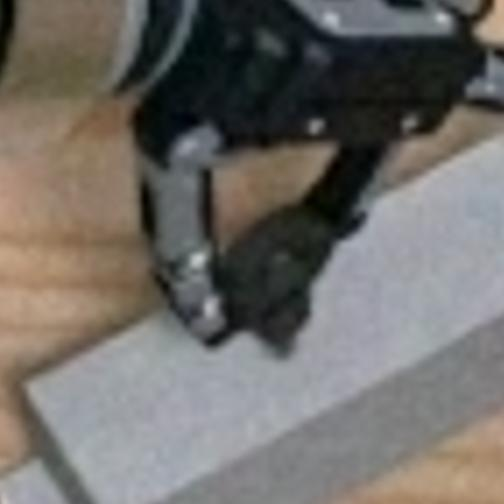

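Scene clock: 10532.90 s.
left_arm: end_effector_position=(+0.4390, -0.4617, +0.1101) hand_measured=(-0.800, -0.800, +0.046, -0.800, -0.664, +1.000) hand_load_n=(+0.0, +0.0, +9.0, +0.0, +9.5, +1.0) hand_stopped_by=(target, target, force, target, force, target) hand_force_limit=0.25 hand_speed=-0.95 end_effector_quat_wxyz=(+0.141, -0.339, +0.859, -0.357) | right_arm: end_effector_position=(+0.2697, +0.2047, +0.1835) hand_measured=(+0.900, +0.900, +0.360, +0.360, -1.000, +1.000) hand_load_n=(+0.0, +0.0, +0.0, +0.0, +0.0, +0.0) hand_stopped_by=(target, target, target, target, target, target) hand_force_limit=0.00 hand_speed=-0.20 end_effector_quat_wxyz=(-0.275, +0.449, +0.849, +0.042)
Joint positions: left_arm=[2.662 -2.042 -1.474 2.704 -1.333 3.386] | right_arm=[-0.068 -1.42 1.981 1.5 1.279 -0.74]
Joint torques (N m): left_arm=[8.35 37.13 27.22 -3.29 -0.64 -0.71] | right_arm=[10.6 -34.32 -5.68 0.26 -0.7 -1.51]
Wrist force (N, zeroed by zero_wrist_force on left_arm): left_arm=[0.3 -3.9 -3.2] | right_arm=[0.7 0.0 -0.2]
Wrist torque (N m, zeroed by zero_wrist_force on left_arm): left_arm=[-0.24 -0.04 0.21] | right_arm=[0.03 -0.08 -0.06]
Wrist force, peak (N, zeroed by zero_wrist_force on left_arm): left_arm=[0.2 -3.7 -3.5] | right_arm=[0.7 0.1 -0.3]
Hand target: left_arm +0.4390, -0.4617, +0.1102; +0.141, -0.339, +0.859, -0.357 (not the last commanded pose) | right_arm +0.2697, +0.2047, +0.1835; -0.275, +0.449, +0.849, +0.042
Off the commanded pose: left_arm 0.003 m, 0 deg | right_arm 0.000 m, 0 deg.
move: contact (left_arm)

Request:
move --pt "0 0 0.0033 0 0 0 -0.8 -0.8 0.4 -0.8 0.15 1 0.25 -0.95 0 0 0 0 0 0 0.9 0.9 0.36 0.36 -1 1 0 -0.2" --pt "0.00133 0 0.0033 0 0 0 -0.8 -0.8 0.4 -0.8 0.15 1 0.25 -0.95 0 0 0 0 0 0 0.9 0.9 0.36 0.36 -1 1 0 -0.2" --speed 0.02

Request:
move --target '[0,0,-0.008,0,0,0,-0.8,-0.8,0.4,-0.8,0.15,1,0.25,-0.95,0,0,0,0,0,0,0.9,0.9,0.36,0.36,-1,1,0,-0.2]' --speed 0.003 --stop_force 3

Request:
move --pt "0 0 0.0033 0 0 0 -0.8 -0.8 0.4 -0.8 0.15 1 0.25 -0.95 0 0 0 0 0 0 0.9 0.9 0.36 0.36 -1 1 0 -0.2" --pt "-0.00067 0.00117 0.0033 0 0 0 -0.8 -0.8 0.4 -0.8 0.15 1 0.25 -0.95 0 0 0 0 0 0 0.9 0.9 0.36 0.36 -1 1 0 -0.2" --speed 0.02

Request:
move --target '[0,0,-0.008,0,0,0,-0.8,-0.8,0.4,-0.8,0.15,1,0.25,-0.95,0,0,0,0,0,0,0.9,0.9,0.36,0.36,-1,1,0,-0.2]' --speed 0.003 --stop_force 3

Request:
move --pt "0 0 0.0033 0 0 0 -0.8 -0.8 0.4 -0.8 0.15 1 0.25 -0.95 0 0 0 0 0 0 0.9 0.9 0.36 0.36 -1 1 0 -0.2" --pt "-0.00133 0 0.0033 0 0 0 -0.8 -0.8 0.4 -0.8 0.15 1 0.25 -0.95 0 0 0 0 0 0 0.9 0.9 0.36 0.36 -1 1 0 -0.2" --speed 0.02

Request:
move --target '[0,0,-0.008,0,0,0,-0.8,-0.8,0.4,-0.8,0.15,1,0.25,-0.95,0,0,0,0,0,0,0.9,0.9,0.36,0.36,-1,1,0,-0.2]' --speed 0.003 --stop_force 3

Request:
move --pt "0 0 0.0033 0 0 0 -0.8 -0.8 0.4 -0.8 0.15 1 0.25 -0.95 0 0 0 0 0 0 0.9 0.9 0.36 0.36 -1 1 0 -0.2" --pt "-0.00067 -0.00117 0.0033 0 0 0 -0.8 -0.8 0.4 -0.8 0.15 1 0.25 -0.95 0 0 0 0 0 0 0.9 0.9 0.36 0.36 -1 1 0 -0.2" --speed 0.02

Request:
move --target '[0,0,-0.008,0,0,0,-0.8,-0.8,0.4,-0.8,0.15,1,0.25,-0.95,0,0,0,0,0,0,0.9,0.9,0.36,0.36,-1,1,0,-0.2]' --speed 0.003 --stop_force 3

Request:
move --pt "0 0 0.0033 0 0 0 -0.8 -0.8 0.4 -0.8 0.15 1 0.25 -0.95 0 0 0 0 0 0 0.9 0.9 0.36 0.36 -1 1 0 -0.2" --pt "0.00067 -0.00117 0.0033 0 0 0 -0.8 -0.8 0.4 -0.8 0.15 1 0.25 -0.95 0 0 0 0 0 0 0.9 0.9 0.36 0.36 -1 1 0 -0.2" --speed 0.02

Request:
move --target '[0,0,-0.008,0,0,0,-0.8,-0.8,0.4,-0.8,0.15,1,0.25,-0.95,0,0,0,0,0,0,0.9,0.9,0.36,0.36,-1,1,0,-0.2]' --speed 0.003 --stop_force 3

Request:
move --pt "0 0 0.0033 0 0 0 -0.8 -0.8 0.4 -0.8 0.15 1 0.25 -0.95 0 0 0 0 0 0 0.9 0.9 0.36 0.36 -1 1 0 -0.2" --pt "0.00133 0 0.0033 0 0 0 -0.8 -0.8 0.4 -0.8 0.15 1 0.25 -0.95 0 0 0 0 0 0 0.9 0.9 0.36 0.36 -1 1 0 -0.2" --speed 0.02

Request:
move --target '[0,0,-0.008,0,0,0,-0.8,-0.8,0.4,-0.8,0.15,1,0.25,-0.95,0,0,0,0,0,0,0.9,0.9,0.36,0.36,-1,1,0,-0.2]' --speed 0.003 --stop_force 3

Scene clock: 10574.37 s.
left_arm: end_effector_position=(+0.4400, -0.4617, +0.1123) hand_measured=(-0.800, -0.800, +0.046, -0.800, -0.664, +1.000) hand_load_n=(+0.0, +0.0, +9.5, +0.0, +9.0, +1.0) hand_stopped_by=(target, target, force, target, force, target) hand_force_limit=0.25 hand_speed=-0.95 end_effector_quat_wxyz=(+0.141, -0.339, +0.859, -0.357) | right_arm: end_effector_position=(+0.2697, +0.2047, +0.1835) hand_measured=(+0.900, +0.900, +0.360, +0.360, -1.000, +1.000) hand_load_n=(+0.0, +0.0, +0.0, +0.0, -0.5, +0.0) hand_stopped_by=(target, target, target, target, target, target) hand_force_limit=0.00 hand_speed=-0.20 end_effector_quat_wxyz=(-0.275, +0.449, +0.849, +0.042)
Joint positions: left_arm=[2.663 -2.041 -1.469 2.698 -1.333 3.387] | right_arm=[-0.068 -1.42 1.981 1.5 1.279 -0.74]
Joint torques (N m): left_arm=[1.72 26.46 19.34 -2.2 1.68 1.02] | right_arm=[9.76 -34.3 -6.72 0.27 -0.55 -1.52]
Wrist force (N, zeroed by zero_wrist_force on left_arm): left_arm=[-0.1 0.1 0.1] | right_arm=[0.4 0.1 -0.4]
Wrist torque (N m, zeroed by zero_wrist_force on left_arm): left_arm=[-0.03 0.02 0.14] | right_arm=[0.07 -0.03 -0.08]
Wrist force, peak (N, zeroed by zero_wrist_force on left_arm): left_arm=[0.4 -4.2 -3.3] | right_arm=[0.8 -0.1 -0.4]
Hand target: left_arm +0.4398, -0.4617, +0.1122; +0.141, -0.339, +0.859, -0.357 | right_arm +0.2697, +0.2047, +0.1835; -0.275, +0.449, +0.849, +0.042
Off the commanded pose: left_arm 0.000 m, 0 deg | right_arm 0.000 m, 0 deg.
move: done

Scene clock: 10575.57 s.
left_arm: end_effector_position=(+0.4398, -0.4617, +0.1104) hand_measured=(-0.800, -0.800, +0.046, -0.800, -0.664, +1.000) hand_load_n=(+0.0, +0.0, +9.0, +0.0, +9.5, +1.5) hand_stopped_by=(target, target, force, target, force, target) hand_force_limit=0.25 hand_speed=-0.95 end_effector_quat_wxyz=(+0.141, -0.339, +0.859, -0.357) | right_arm: end_effector_position=(+0.2697, +0.2047, +0.1835) hand_measured=(+0.900, +0.900, +0.360, +0.360, -1.000, +1.000) hand_load_n=(+0.0, +0.0, +0.0, +0.0, +0.0, +0.0) hand_stopped_by=(target, target, target, target, target, target) hand_force_limit=0.00 hand_speed=-0.20 end_effector_quat_wxyz=(-0.275, +0.449, +0.849, +0.042)
Joint positions: left_arm=[2.663 -2.043 -1.472 2.702 -1.333 3.387] | right_arm=[-0.068 -1.42 1.981 1.5 1.279 -0.74]
Joint torques (N m): left_arm=[-5.12 35.55 26.74 -3.2 1.27 -0.24] | right_arm=[10.63 -34.5 -6.2 0.38 -0.64 -1.53]
Wrist force (N, zeroed by zero_wrist_force on left_arm): left_arm=[0.3 -3.7 -2.9] | right_arm=[0.7 -0.2 -0.1]
Wrist torque (N m, zeroed by zero_wrist_force on left_arm): left_arm=[-0.23 -0.03 0.21] | right_arm=[0.00 -0.08 -0.07]
Wrist force, peak (N, zeroed by zero_wrist_force on left_arm): left_arm=[0.3 -4.0 -3.1] | right_arm=[0.8 -0.2 -0.4]
Hand target: left_arm +0.4399, -0.4617, +0.1105; +0.141, -0.339, +0.859, -0.357 (not the last commanded pose) | right_arm +0.2697, +0.2047, +0.1835; -0.275, +0.449, +0.849, +0.042
Off the commanded pose: left_arm 0.003 m, 0 deg | right_arm 0.000 m, 0 deg.
move: contact (left_arm)

Scene clock: 10576.43 s.
left_arm: end_effector_position=(+0.4394, -0.4610, +0.1125) hand_measured=(-0.800, -0.800, +0.046, -0.800, -0.664, +1.000) hand_load_n=(+0.0, +0.0, +10.0, +0.0, +9.0, +1.5) hand_stopped_by=(target, target, force, target, force, target) hand_force_limit=0.25 hand_speed=-0.95 end_effector_quat_wxyz=(+0.141, -0.339, +0.859, -0.357) | right_arm: end_effector_position=(+0.2697, +0.2047, +0.1835) hand_measured=(+0.900, +0.900, +0.360, +0.360, -1.000, +1.000) hand_load_n=(+0.0, +0.0, +0.0, +0.0, +0.0, +0.0) hand_stopped_by=(target, target, target, target, target, target) hand_force_limit=0.00 hand_speed=-0.20 end_effector_quat_wxyz=(-0.275, +0.449, +0.849, +0.042)
Joint positions: left_arm=[2.664 -2.039 -1.472 2.699 -1.332 3.388] | right_arm=[-0.068 -1.42 1.981 1.5 1.279 -0.74]
Joint torques (N m): left_arm=[5.44 31.8 18.53 2.11 0.96 0.67] | right_arm=[10.66 -34.27 -6.62 0.32 -0.57 -1.59]
Wrist force (N, zeroed by zero_wrist_force on left_arm): left_arm=[-0.1 0.1 0.4] | right_arm=[0.5 -0.1 -0.3]
Wrist torque (N m, zeroed by zero_wrist_force on left_arm): left_arm=[-0.05 0.03 0.14] | right_arm=[0.02 -0.05 -0.08]
Wrist force, peak (N, zeroed by zero_wrist_force on left_arm): left_arm=[0.2 -4.2 -3.0] | right_arm=[0.5 -0.1 -0.5]
Hand target: left_arm +0.4395, -0.4610, +0.1124; +0.141, -0.339, +0.859, -0.357 | right_arm +0.2697, +0.2047, +0.1835; -0.275, +0.449, +0.849, +0.042
Off the commanded pose: left_arm 0.000 m, 0 deg | right_arm 0.000 m, 0 deg.
move: done

Scene clock: 10578.07 s.
left_arm: end_effector_position=(+0.4394, -0.4610, +0.1094) hand_measured=(-0.800, -0.800, +0.046, -0.800, -0.664, +1.000) hand_load_n=(+0.0, +0.0, +9.0, +0.0, +9.5, +1.0) hand_stopped_by=(target, target, force, target, force, target) hand_force_limit=0.25 hand_speed=-0.95 end_effector_quat_wxyz=(+0.141, -0.339, +0.859, -0.357) | right_arm: end_effector_position=(+0.2697, +0.2047, +0.1835) hand_measured=(+0.900, +0.900, +0.360, +0.360, -1.000, +1.000) hand_load_n=(+0.0, +0.0, +0.0, +0.0, -0.5, +0.0) hand_stopped_by=(target, target, target, target, target, target) hand_force_limit=0.00 hand_speed=-0.20 end_effector_quat_wxyz=(-0.275, +0.449, +0.849, +0.042)
Joint positions: left_arm=[2.664 -2.042 -1.476 2.705 -1.332 3.388] | right_arm=[-0.068 -1.42 1.981 1.5 1.279 -0.74]
Joint torques (N m): left_arm=[7.86 36.85 26.37 -3.12 -1.18 -1.15] | right_arm=[10.43 -33.7 -6.19 0.13 -0.53 -1.55]
Wrist force (N, zeroed by zero_wrist_force on left_arm): left_arm=[-0.2 -3.8 -3.1] | right_arm=[0.6 0.0 -0.4]
Wrist torque (N m, zeroed by zero_wrist_force on left_arm): left_arm=[-0.23 -0.02 0.21] | right_arm=[0.05 -0.05 -0.07]
Wrist force, peak (N, zeroed by zero_wrist_force on left_arm): left_arm=[-0.2 -3.8 -3.1] | right_arm=[0.8 -0.2 -0.1]
Hand target: left_arm +0.4395, -0.4610, +0.1095; +0.141, -0.339, +0.859, -0.357 (not the last commanded pose) | right_arm +0.2697, +0.2047, +0.1835; -0.275, +0.449, +0.849, +0.042
Off the commanded pose: left_arm 0.002 m, 0 deg | right_arm 0.000 m, 0 deg.
move: contact (left_arm)

Scene clock: 10578.90 s.
left_arm: end_effector_position=(+0.4387, -0.4609, +0.1115) hand_measured=(-0.800, -0.800, +0.046, -0.800, -0.664, +1.000) hand_load_n=(+0.0, +0.0, +10.0, +0.0, +9.0, +1.0) hand_stopped_by=(target, target, force, target, force, target) hand_force_limit=0.25 hand_speed=-0.95 end_effector_quat_wxyz=(+0.141, -0.339, +0.859, -0.357) | right_arm: end_effector_position=(+0.2697, +0.2047, +0.1835) hand_measured=(+0.900, +0.900, +0.360, +0.360, -1.000, +1.000) hand_load_n=(+0.0, +0.0, +0.0, +0.0, +0.0, +0.0) hand_stopped_by=(target, target, target, target, target, target) hand_force_limit=0.00 hand_speed=-0.20 end_effector_quat_wxyz=(-0.275, +0.449, +0.849, +0.042)
Joint positions: left_arm=[2.663 -2.038 -1.475 2.702 -1.333 3.387] | right_arm=[-0.068 -1.42 1.981 1.5 1.279 -0.74]
Joint torques (N m): left_arm=[-7.9 38.53 12.38 2.08 -0.51 -0.59] | right_arm=[9.97 -35.26 -6.38 0.27 -0.64 -1.65]
Wrist force (N, zeroed by zero_wrist_force on left_arm): left_arm=[0.2 0.1 0.4] | right_arm=[0.6 0.0 -0.2]
Wrist torque (N m, zeroed by zero_wrist_force on left_arm): left_arm=[-0.04 -0.02 0.17] | right_arm=[0.03 -0.07 -0.07]
Wrist force, peak (N, zeroed by zero_wrist_force on left_arm): left_arm=[-0.1 -4.4 -3.0] | right_arm=[0.7 -0.2 -0.3]
Hand target: left_arm +0.4387, -0.4610, +0.1115; +0.141, -0.339, +0.859, -0.357 | right_arm +0.2697, +0.2047, +0.1835; -0.275, +0.449, +0.849, +0.042
Off the commanded pose: left_arm 0.000 m, 0 deg | right_arm 0.000 m, 0 deg.
move: done

Scene clock: 10580.23 s.
left_arm: end_effector_position=(+0.4386, -0.4610, +0.1093) hand_measured=(-0.800, -0.800, +0.046, -0.800, -0.664, +1.000) hand_load_n=(+0.0, -0.5, +9.5, +0.0, +9.5, +1.0) hand_stopped_by=(target, target, force, target, force, target) hand_force_limit=0.25 hand_speed=-0.95 end_effector_quat_wxyz=(+0.141, -0.339, +0.859, -0.357) | right_arm: end_effector_position=(+0.2697, +0.2047, +0.1835) hand_measured=(+0.900, +0.900, +0.360, +0.360, -1.000, +1.000) hand_load_n=(+0.0, +0.0, +0.0, +0.0, +0.0, +0.0) hand_stopped_by=(target, target, target, target, target, target) hand_force_limit=0.00 hand_speed=-0.20 end_effector_quat_wxyz=(-0.275, +0.449, +0.849, +0.042)
Joint positions: left_arm=[2.663 -2.041 -1.478 2.707 -1.333 3.387] | right_arm=[-0.068 -1.42 1.981 1.5 1.279 -0.74]
Joint torques (N m): left_arm=[-8.76 36.55 26.23 -3.63 1.37 1.3] | right_arm=[10.65 -34.57 -5.67 0.3 -0.66 -1.45]
Wrist force (N, zeroed by zero_wrist_force on left_arm): left_arm=[-0.1 -4.6 -1.9] | right_arm=[0.6 -0.2 -0.2]
Wrist torque (N m, zeroed by zero_wrist_force on left_arm): left_arm=[-0.21 -0.02 0.24] | right_arm=[0.00 -0.06 -0.08]
Wrist force, peak (N, zeroed by zero_wrist_force on left_arm): left_arm=[-0.3 -4.7 -1.9] | right_arm=[0.6 -0.3 -0.4]
Hand target: left_arm +0.4387, -0.4610, +0.1094; +0.141, -0.339, +0.859, -0.357 (not the last commanded pose) | right_arm +0.2697, +0.2047, +0.1835; -0.275, +0.449, +0.849, +0.042
Off the commanded pose: left_arm 0.003 m, 0 deg | right_arm 0.000 m, 0 deg.
move: contact (left_arm)

Scene clock: 10581.03 s.
left_arm: end_effector_position=(+0.4382, -0.4618, +0.1115) hand_measured=(-0.800, -0.800, +0.046, -0.800, -0.664, +1.000) hand_load_n=(+0.0, +0.0, +10.0, +0.0, +9.5, +1.0) hand_stopped_by=(target, target, force, target, force, target) hand_force_limit=0.25 hand_speed=-0.95 end_effector_quat_wxyz=(+0.141, -0.339, +0.859, -0.357) | right_arm: end_effector_position=(+0.2697, +0.2047, +0.1835) hand_measured=(+0.900, +0.900, +0.360, +0.360, -1.000, +1.000) hand_load_n=(+0.0, +0.0, +0.0, +0.0, +0.0, +0.0) hand_stopped_by=(target, target, target, target, target, target) hand_force_limit=0.00 hand_speed=-0.20 end_effector_quat_wxyz=(-0.275, +0.449, +0.849, +0.042)
Joint positions: left_arm=[2.661 -2.039 -1.475 2.702 -1.334 3.386] | right_arm=[-0.068 -1.42 1.981 1.5 1.279 -0.74]
Joint torques (N m): left_arm=[1.98 22.87 30.45 -0.08 -0.88 -0.44] | right_arm=[10.36 -34.81 -6.41 0.34 -0.6 -1.54]
Wrist force (N, zeroed by zero_wrist_force on left_arm): left_arm=[-0.1 -0.1 0.2] | right_arm=[0.5 -0.1 -0.5]
Wrist torque (N m, zeroed by zero_wrist_force on left_arm): left_arm=[-0.06 0.02 0.15] | right_arm=[0.04 -0.03 -0.08]
Wrist force, peak (N, zeroed by zero_wrist_force on left_arm): left_arm=[-0.3 -5.0 -1.6] | right_arm=[0.6 -0.2 -0.3]
Hand target: left_arm +0.4383, -0.4617, +0.1113; +0.141, -0.339, +0.859, -0.357 | right_arm +0.2697, +0.2047, +0.1835; -0.275, +0.449, +0.849, +0.042
Off the commanded pose: left_arm 0.000 m, 0 deg | right_arm 0.000 m, 0 deg.
move: done

Scene clock: 10582.33 s.
left_arm: end_effector_position=(+0.4382, -0.4617, +0.1092) hand_measured=(-0.800, -0.800, +0.046, -0.800, -0.664, +1.000) hand_load_n=(+0.0, +0.0, +9.5, -0.5, +9.0, +1.0) hand_stopped_by=(target, target, force, target, force, target) hand_force_limit=0.25 hand_speed=-0.95 end_effector_quat_wxyz=(+0.141, -0.339, +0.859, -0.357) | right_arm: end_effector_position=(+0.2697, +0.2047, +0.1835) hand_measured=(+0.900, +0.900, +0.360, +0.360, -1.000, +1.000) hand_load_n=(+0.0, +0.0, +0.0, +0.0, +0.0, +0.0) hand_stopped_by=(target, target, target, target, target, target) hand_force_limit=0.00 hand_speed=-0.20 end_effector_quat_wxyz=(-0.275, +0.449, +0.849, +0.042)
Joint positions: left_arm=[2.661 -2.041 -1.478 2.707 -1.334 3.386] | right_arm=[-0.068 -1.42 1.981 1.5 1.279 -0.74]
Joint torques (N m): left_arm=[8.55 37.33 27.29 -3.27 1.38 1.29] | right_arm=[9.71 -34.65 -6.18 0.4 -0.72 -1.6]
Wrist force (N, zeroed by zero_wrist_force on left_arm): left_arm=[-0.3 -4.0 -2.8] | right_arm=[0.4 0.0 -0.3]
Wrist torque (N m, zeroed by zero_wrist_force on left_arm): left_arm=[-0.24 0.00 0.21] | right_arm=[0.03 -0.03 -0.08]
Wrist force, peak (N, zeroed by zero_wrist_force on left_arm): left_arm=[0.1 -3.9 -3.2] | right_arm=[0.8 -0.2 -0.4]
Hand target: left_arm +0.4383, -0.4617, +0.1093; +0.141, -0.339, +0.859, -0.357 (not the last commanded pose) | right_arm +0.2697, +0.2047, +0.1835; -0.275, +0.449, +0.849, +0.042
Off the commanded pose: left_arm 0.003 m, 0 deg | right_arm 0.000 m, 0 deg.
move: contact (left_arm)

Scene clock: 10583.17 s.
left_arm: end_effector_position=(+0.4388, -0.4624, +0.1114) hand_measured=(-0.800, -0.800, +0.046, -0.800, -0.664, +1.000) hand_load_n=(+0.0, +0.0, +10.0, +0.0, +9.0, +1.0) hand_stopped_by=(target, target, force, target, force, target) hand_force_limit=0.25 hand_speed=-0.95 end_effector_quat_wxyz=(+0.142, -0.339, +0.859, -0.357) | right_arm: end_effector_position=(+0.2697, +0.2047, +0.1835) hand_measured=(+0.900, +0.900, +0.360, +0.360, -1.000, +1.000) hand_load_n=(+0.0, +0.0, +0.0, +0.0, +0.0, +0.5) hand_stopped_by=(target, target, target, target, target, target) hand_force_limit=0.00 hand_speed=-0.20 end_effector_quat_wxyz=(-0.275, +0.449, +0.849, +0.042)
Joint positions: left_arm=[2.661 -2.041 -1.472 2.701 -1.334 3.385] | right_arm=[-0.068 -1.42 1.981 1.5 1.279 -0.74]
Joint torques (N m): left_arm=[-7.51 29.51 15.53 -2.39 -1.12 -2.19] | right_arm=[10.37 -34.29 -6.68 0.29 -0.7 -1.62]
Wrist force (N, zeroed by zero_wrist_force on left_arm): left_arm=[-0.1 0.3 0.3] | right_arm=[0.6 0.1 -0.2]
Wrist torque (N m, zeroed by zero_wrist_force on left_arm): left_arm=[-0.01 0.03 0.14] | right_arm=[0.05 -0.06 -0.07]
Wrist force, peak (N, zeroed by zero_wrist_force on left_arm): left_arm=[-0.2 -4.7 -2.8] | right_arm=[0.6 -0.3 -0.4]
Hand target: left_arm +0.4387, -0.4624, +0.1113; +0.141, -0.339, +0.859, -0.357 | right_arm +0.2697, +0.2047, +0.1835; -0.275, +0.449, +0.849, +0.042
Off the commanded pose: left_arm 0.000 m, 0 deg | right_arm 0.000 m, 0 deg.
move: done

Scene clock: 10584.03 s.
left_arm: end_effector_position=(+0.4387, -0.4624, +0.1104) hand_measured=(-0.800, -0.800, +0.046, -0.800, -0.664, +1.000) hand_load_n=(+0.0, +0.0, +9.0, +0.0, +9.5, +1.5) hand_stopped_by=(target, target, force, target, force, target) hand_force_limit=0.25 hand_speed=-0.95 end_effector_quat_wxyz=(+0.141, -0.339, +0.859, -0.357) | right_arm: end_effector_position=(+0.2697, +0.2047, +0.1835) hand_measured=(+0.900, +0.900, +0.360, +0.360, -1.000, +1.000) hand_load_n=(+0.0, +0.0, +0.0, +0.0, +0.0, +0.0) hand_stopped_by=(target, target, target, target, target, target) hand_force_limit=0.00 hand_speed=-0.20 end_effector_quat_wxyz=(-0.275, +0.449, +0.849, +0.042)
Joint positions: left_arm=[2.66 -2.042 -1.473 2.703 -1.334 3.385] | right_arm=[-0.068 -1.42 1.981 1.5 1.279 -0.74]
Joint torques (N m): left_arm=[-7.26 36.57 28.23 -3.2 -0.72 -2.05] | right_arm=[10.31 -33.83 -5.77 0.28 -0.58 -1.47]
Wrist force (N, zeroed by zero_wrist_force on left_arm): left_arm=[0.3 -4.2 -2.9] | right_arm=[0.5 -0.1 -0.2]
Wrist torque (N m, zeroed by zero_wrist_force on left_arm): left_arm=[-0.28 -0.03 0.22] | right_arm=[0.03 -0.05 -0.08]
Wrist force, peak (N, zeroed by zero_wrist_force on left_arm): left_arm=[0.2 -4.1 -3.2] | right_arm=[0.8 -0.2 -0.1]
Hand target: left_arm +0.4387, -0.4624, +0.1105; +0.141, -0.339, +0.859, -0.357 (not the last commanded pose) | right_arm +0.2697, +0.2047, +0.1835; -0.275, +0.449, +0.849, +0.042
Off the commanded pose: left_arm 0.004 m, 0 deg | right_arm 0.000 m, 0 deg.
move: contact (left_arm)

Scene clock: 10584.87 s.
left_arm: end_effector_position=(+0.4395, -0.4625, +0.1126) hand_measured=(-0.800, -0.800, +0.046, -0.800, -0.664, +1.000) hand_load_n=(+0.0, +0.0, +10.0, +0.0, +9.0, +1.5) hand_stopped_by=(target, target, force, target, force, target) hand_force_limit=0.25 hand_speed=-0.95 end_effector_quat_wxyz=(+0.141, -0.339, +0.859, -0.357) | right_arm: end_effector_position=(+0.2697, +0.2047, +0.1835) hand_measured=(+0.900, +0.900, +0.360, +0.360, -1.000, +1.000) hand_load_n=(+0.5, +0.0, +0.0, +0.0, +0.0, +0.0) hand_stopped_by=(target, target, target, target, target, target) hand_force_limit=0.00 hand_speed=-0.20 end_effector_quat_wxyz=(-0.275, +0.449, +0.849, +0.042)
Joint positions: left_arm=[2.661 -2.041 -1.468 2.698 -1.334 3.386] | right_arm=[-0.068 -1.42 1.981 1.5 1.279 -0.74]
Joint torques (N m): left_arm=[6.99 25.92 20.58 -2.3 1.61 1.24] | right_arm=[10.16 -34.1 -5.33 0.31 -0.84 -1.53]
Wrist force (N, zeroed by zero_wrist_force on left_arm): left_arm=[0.0 0.3 0.1] | right_arm=[0.5 -0.1 -0.3]
Wrist torque (N m, zeroed by zero_wrist_force on left_arm): left_arm=[0.00 0.00 0.15] | right_arm=[0.03 -0.05 -0.08]
Wrist force, peak (N, zeroed by zero_wrist_force on left_arm): left_arm=[0.5 -4.6 -3.0] | right_arm=[0.6 -0.2 -0.3]
Hand target: left_arm +0.4395, -0.4624, +0.1124; +0.141, -0.339, +0.859, -0.357 | right_arm +0.2697, +0.2047, +0.1835; -0.275, +0.449, +0.849, +0.042
Off the commanded pose: left_arm 0.000 m, 0 deg | right_arm 0.000 m, 0 deg.
move: done

Scene clock: 10586.17 s.
left_arm: end_effector_position=(+0.4395, -0.4624, +0.1104) hand_measured=(-0.800, -0.800, +0.046, -0.800, -0.664, +1.000) hand_load_n=(+0.0, +0.0, +9.0, +0.0, +9.0, +1.5) hand_stopped_by=(target, target, force, target, force, target) hand_force_limit=0.25 hand_speed=-0.95 end_effector_quat_wxyz=(+0.141, -0.339, +0.859, -0.357) | right_arm: end_effector_position=(+0.2697, +0.2047, +0.1835) hand_measured=(+0.900, +0.900, +0.360, +0.360, -1.000, +1.000) hand_load_n=(+0.0, +0.0, +0.0, +0.0, +0.0, +0.0) hand_stopped_by=(target, target, target, target, target, target) hand_force_limit=0.00 hand_speed=-0.20 end_effector_quat_wxyz=(-0.275, +0.449, +0.849, +0.042)
Joint positions: left_arm=[2.661 -2.043 -1.471 2.703 -1.334 3.386] | right_arm=[-0.068 -1.42 1.981 1.5 1.279 -0.74]
Joint torques (N m): left_arm=[8.19 36.52 27.37 -3.23 1.36 1.44] | right_arm=[10.51 -33.95 -6.37 0.33 -0.55 -1.58]
Wrist force (N, zeroed by zero_wrist_force on left_arm): left_arm=[0.2 -4.0 -3.3] | right_arm=[0.5 0.0 -0.1]
Wrist torque (N m, zeroed by zero_wrist_force on left_arm): left_arm=[-0.25 -0.01 0.21] | right_arm=[0.03 -0.05 -0.08]
Wrist force, peak (N, zeroed by zero_wrist_force on left_arm): left_arm=[0.2 -4.0 -3.3] | right_arm=[0.8 -0.1 -0.3]
Hand target: left_arm +0.4395, -0.4624, +0.1105; +0.141, -0.339, +0.859, -0.357 (not the last commanded pose) | right_arm +0.2697, +0.2047, +0.1835; -0.275, +0.449, +0.849, +0.042
Off the commanded pose: left_arm 0.003 m, 0 deg | right_arm 0.000 m, 0 deg.
move: contact (left_arm)

Request:
move --pt "0 0 0.0033 0 0 0 -0.8 -0.8 0.4 -0.8 0.15 1 0.25 -0.95 0 0 0 0 0 0 0.9 0.9 0.36 0.36 -1 1 0 -0.2" --pt "-0.00133 0.00167 0.0033 0 0 0 -0.8 -0.8 0.4 -0.8 0.15 1 0.25 -0.95 0 0 0 0 0 0 0.9 0.9 0.36 0.36 -1 1 0 -0.2" --speed 0.02

Request:
move --target '[0,0,-0.008,0,0,0,-0.8,-0.8,0.4,-0.8,0.15,1,0.25,-0.95,0,0,0,0,0,0,0.9,0.9,0.36,0.36,-1,1,0,-0.2]' --speed 0.003 --stop_force 3

Scene clock: 10607.50 s.
left_arm: end_effector_position=(+0.4387, -0.4613, +0.1125) hand_measured=(-0.800, -0.800, +0.046, -0.800, -0.664, +1.000) hand_load_n=(+0.0, +0.0, +10.0, +0.0, +9.0, +1.0) hand_stopped_by=(target, target, force, target, force, target) hand_force_limit=0.25 hand_speed=-0.95 end_effector_quat_wxyz=(+0.141, -0.339, +0.859, -0.357) | right_arm: end_effector_position=(+0.2697, +0.2047, +0.1835) hand_measured=(+0.900, +0.900, +0.360, +0.360, -1.000, +1.000) hand_load_n=(+0.0, +0.0, +0.0, +0.0, +0.0, +0.0) hand_stopped_by=(target, target, target, target, target, target) hand_force_limit=0.00 hand_speed=-0.20 end_effector_quat_wxyz=(-0.275, +0.449, +0.849, +0.042)
Joint positions: left_arm=[2.662 -2.038 -1.473 2.699 -1.333 3.387] | right_arm=[-0.068 -1.42 1.981 1.5 1.279 -0.74]
Joint torques (N m): left_arm=[0.05 24.79 28.88 1.43 0.84 0.11] | right_arm=[10.44 -34.52 -6.08 0.12 -0.62 -1.63]
Wrist force (N, zeroed by zero_wrist_force on left_arm): left_arm=[0.0 0.2 0.2] | right_arm=[0.5 -0.1 -0.1]
Wrist torque (N m, zeroed by zero_wrist_force on left_arm): left_arm=[-0.02 0.00 0.15] | right_arm=[0.01 -0.05 -0.08]
Wrist force, peak (N, zeroed by zero_wrist_force on left_arm): left_arm=[0.2 -4.3 -3.4] | right_arm=[0.8 -0.3 -0.4]
Hand target: left_arm +0.4387, -0.4614, +0.1124; +0.141, -0.339, +0.859, -0.357 | right_arm +0.2697, +0.2047, +0.1835; -0.275, +0.449, +0.849, +0.042
Off the commanded pose: left_arm 0.000 m, 0 deg | right_arm 0.000 m, 0 deg.
move: done

Scene clock: 10609.17 s.
left_arm: end_effector_position=(+0.4387, -0.4614, +0.1092) hand_measured=(-0.800, -0.800, +0.046, -0.800, -0.664, +1.000) hand_load_n=(+0.0, +0.0, +9.0, +0.0, +9.5, +1.0) hand_stopped_by=(target, target, force, target, force, target) hand_force_limit=0.25 hand_speed=-0.95 end_effector_quat_wxyz=(+0.141, -0.339, +0.859, -0.357) | right_arm: end_effector_position=(+0.2697, +0.2047, +0.1835) hand_measured=(+0.900, +0.900, +0.360, +0.360, -1.000, +1.000) hand_load_n=(+0.0, +0.0, +0.0, +0.0, +0.0, +0.0) hand_stopped_by=(target, target, target, target, target, target) hand_force_limit=0.00 hand_speed=-0.20 end_effector_quat_wxyz=(-0.275, +0.449, +0.849, +0.042)
Joint positions: left_arm=[2.662 -2.041 -1.477 2.707 -1.333 3.386] | right_arm=[-0.068 -1.42 1.981 1.5 1.279 -0.74]
Joint torques (N m): left_arm=[-8.48 38.26 27.86 -2.97 -1.1 -1.11] | right_arm=[10.18 -34.46 -6.43 0.28 -0.53 -1.42]
Wrist force (N, zeroed by zero_wrist_force on left_arm): left_arm=[-0.5 -3.1 -3.0] | right_arm=[0.5 0.0 -0.3]
Wrist torque (N m, zeroed by zero_wrist_force on left_arm): left_arm=[-0.25 -0.03 0.20] | right_arm=[0.04 -0.04 -0.08]
Wrist force, peak (N, zeroed by zero_wrist_force on left_arm): left_arm=[-0.6 -3.2 -3.6] | right_arm=[0.7 -0.1 -0.4]
Hand target: left_arm +0.4387, -0.4614, +0.1093; +0.141, -0.339, +0.859, -0.357 (not the last commanded pose) | right_arm +0.2697, +0.2047, +0.1835; -0.275, +0.449, +0.849, +0.042
Off the commanded pose: left_arm 0.002 m, 0 deg | right_arm 0.000 m, 0 deg.
move: contact (left_arm)

Request:
move --target '[-0.01,0.0037,-0.0001,0,0,-0.0833,-0.8,-0.8,0.4,-0.8,0.15,1,0.25,-0.95,0,0,0,0,0,0,0.9,0.9,0.36,0.36,-1,1,0,-0.2]' --speed 0.08

Scene clock: 10629.77 s.
left_arm: end_effector_position=(+0.4329, -0.4591, +0.1092) hand_measured=(-0.800, -0.800, +0.046, -0.800, -0.664, +1.000) hand_load_n=(+0.0, +0.0, +9.0, +0.0, +9.5, +1.0) hand_stopped_by=(target, target, force, target, force, target) hand_force_limit=0.25 hand_speed=-0.95 end_effector_quat_wxyz=(+0.094, -0.224, +0.896, -0.372) | right_arm: end_effector_position=(+0.2697, +0.2047, +0.1835) hand_measured=(+0.900, +0.900, +0.360, +0.360, -1.000, +1.000) hand_load_n=(+0.0, +0.0, +0.0, +0.0, +0.0, +0.0) hand_stopped_by=(target, target, target, target, target, target) hand_force_limit=0.00 hand_speed=-0.20 end_effector_quat_wxyz=(-0.275, +0.449, +0.849, +0.042)
Joint positions: left_arm=[2.717 -2.082 -1.432 2.616 -1.125 3.639] | right_arm=[-0.068 -1.42 1.981 1.5 1.279 -0.74]
Joint torques (N m): left_arm=[-8.38 48.48 9.12 2.07 -1.13 -1.16] | right_arm=[10.05 -34.66 -6.19 0.26 -0.64 -1.58]
Wrist force (N, zeroed by zero_wrist_force on left_arm): left_arm=[-0.1 -1.9 -3.6] | right_arm=[0.4 0.0 -0.2]
Wrist torque (N m, zeroed by zero_wrist_force on left_arm): left_arm=[-0.29 -0.06 0.05] | right_arm=[0.03 -0.03 -0.08]
Wrist force, peak (N, zeroed by zero_wrist_force on left_arm): left_arm=[-0.4 -3.5 -3.6] | right_arm=[0.8 -0.1 -0.3]
Hand target: left_arm +0.4327, -0.4592, +0.1092; +0.094, -0.224, +0.896, -0.372 | right_arm +0.2697, +0.2047, +0.1835; -0.275, +0.449, +0.849, +0.042
Off the commanded pose: left_arm 0.000 m, 0 deg | right_arm 0.000 m, 0 deg.
move: done

Request:
move --target '[-0.0087,0.0063,-0.0001,0,0,-0.0833,-0.8,-0.8,0.4,-0.8,0.15,1,0.25,-0.95,0,0,0,0,0,0,0.9,0.9,0.36,0.36,-1,1,0,-0.2]' --speed 0.08

Scene clock: 10641.37 s.
left_arm: end_effector_position=(+0.4276, -0.4554, +0.1091) hand_measured=(-0.800, -0.800, +0.046, -0.800, -0.664, +1.000) hand_load_n=(+0.0, +0.0, +8.0, +0.0, +10.0, +1.5) hand_stopped_by=(target, target, force, target, force, target) hand_force_limit=0.25 hand_speed=-0.95 end_effector_quat_wxyz=(+0.044, -0.105, +0.917, -0.381) | right_arm: end_effector_position=(+0.2697, +0.2047, +0.1835) hand_measured=(+0.900, +0.900, +0.360, +0.360, -1.000, +1.000) hand_load_n=(+0.0, +0.0, +0.0, +0.0, +0.0, +0.0) hand_stopped_by=(target, target, target, target, target, target) hand_force_limit=0.00 hand_speed=-0.20 end_effector_quat_wxyz=(-0.275, +0.449, +0.849, +0.042)
Joint positions: left_arm=[2.756 -2.154 -1.349 2.459 -0.953 3.927] | right_arm=[-0.068 -1.42 1.981 1.5 1.279 -0.74]
Joint torques (N m): left_arm=[-7.4 50.16 6.34 2.09 -0.73 0.26] | right_arm=[10.01 -34.68 -5.6 0.18 -0.71 -1.47]
Wrist force (N, zeroed by zero_wrist_force on left_arm): left_arm=[0.7 -3.8 -5.7] | right_arm=[0.7 -0.1 -0.2]
Wrist torque (N m, zeroed by zero_wrist_force on left_arm): left_arm=[-0.42 -0.09 0.05] | right_arm=[0.02 -0.07 -0.07]
Wrist force, peak (N, zeroed by zero_wrist_force on left_arm): left_arm=[0.8 -4.2 -6.0] | right_arm=[0.7 -0.2 -0.4]
Hand target: left_arm +0.4275, -0.4554, +0.1092; +0.044, -0.105, +0.917, -0.381 | right_arm +0.2697, +0.2047, +0.1835; -0.275, +0.449, +0.849, +0.042
Off the commanded pose: left_arm 0.000 m, 0 deg | right_arm 0.000 m, 0 deg.
move: done

Request:
move --target '[-0.0068,0.0083,0,0,0,-0.0833,-0.8,-0.8,0.4,-0.8,0.15,1,0.25,-0.95,0,0,0,0,0,0,0.9,0.9,0.36,0.36,-1,1,0,-0.2]' --speed 0.08

Scene clock: 10650.57 s.
left_arm: end_effector_position=(+0.4235, -0.4504, +0.1091) hand_measured=(-0.800, -0.800, +0.046, -0.800, -0.664, +1.000) hand_load_n=(+0.0, +0.0, +8.5, +0.0, +9.5, +1.5) hand_stopped_by=(target, target, force, target, force, target) hand_force_limit=0.25 hand_speed=-0.95 end_effector_quat_wxyz=(-0.006, +0.015, +0.923, -0.384) | right_arm: end_effector_position=(+0.2697, +0.2047, +0.1835) hand_measured=(+0.900, +0.900, +0.360, +0.360, -1.000, +1.000) hand_load_n=(+0.0, +0.0, +0.0, +0.0, +0.0, +0.0) hand_stopped_by=(target, target, target, target, target, target) hand_force_limit=0.00 hand_speed=-0.20 end_effector_quat_wxyz=(-0.275, +0.449, +0.849, +0.042)
Joint positions: left_arm=[2.779 -2.25 -1.24 2.235 -0.836 4.261] | right_arm=[-0.068 -1.42 1.981 1.5 1.279 -0.74]
Joint torques (N m): left_arm=[-1.38 51.61 5.18 1.21 -1.21 0.55] | right_arm=[10.75 -34.46 -5.89 0.06 -0.77 -1.58]
Wrist force (N, zeroed by zero_wrist_force on left_arm): left_arm=[1.0 -6.0 -5.3] | right_arm=[0.5 -0.3 -0.2]
Wrist torque (N m, zeroed by zero_wrist_force on left_arm): left_arm=[-0.42 -0.10 0.09] | right_arm=[0.00 -0.06 -0.08]
Wrist force, peak (N, zeroed by zero_wrist_force on left_arm): left_arm=[0.4 -4.8 -6.8] | right_arm=[0.7 -0.2 -0.5]
Hand target: left_arm +0.4234, -0.4504, +0.1092; -0.006, +0.016, +0.923, -0.384 | right_arm +0.2697, +0.2047, +0.1835; -0.275, +0.449, +0.849, +0.042
Off the commanded pose: left_arm 0.000 m, 0 deg | right_arm 0.000 m, 0 deg.
move: done


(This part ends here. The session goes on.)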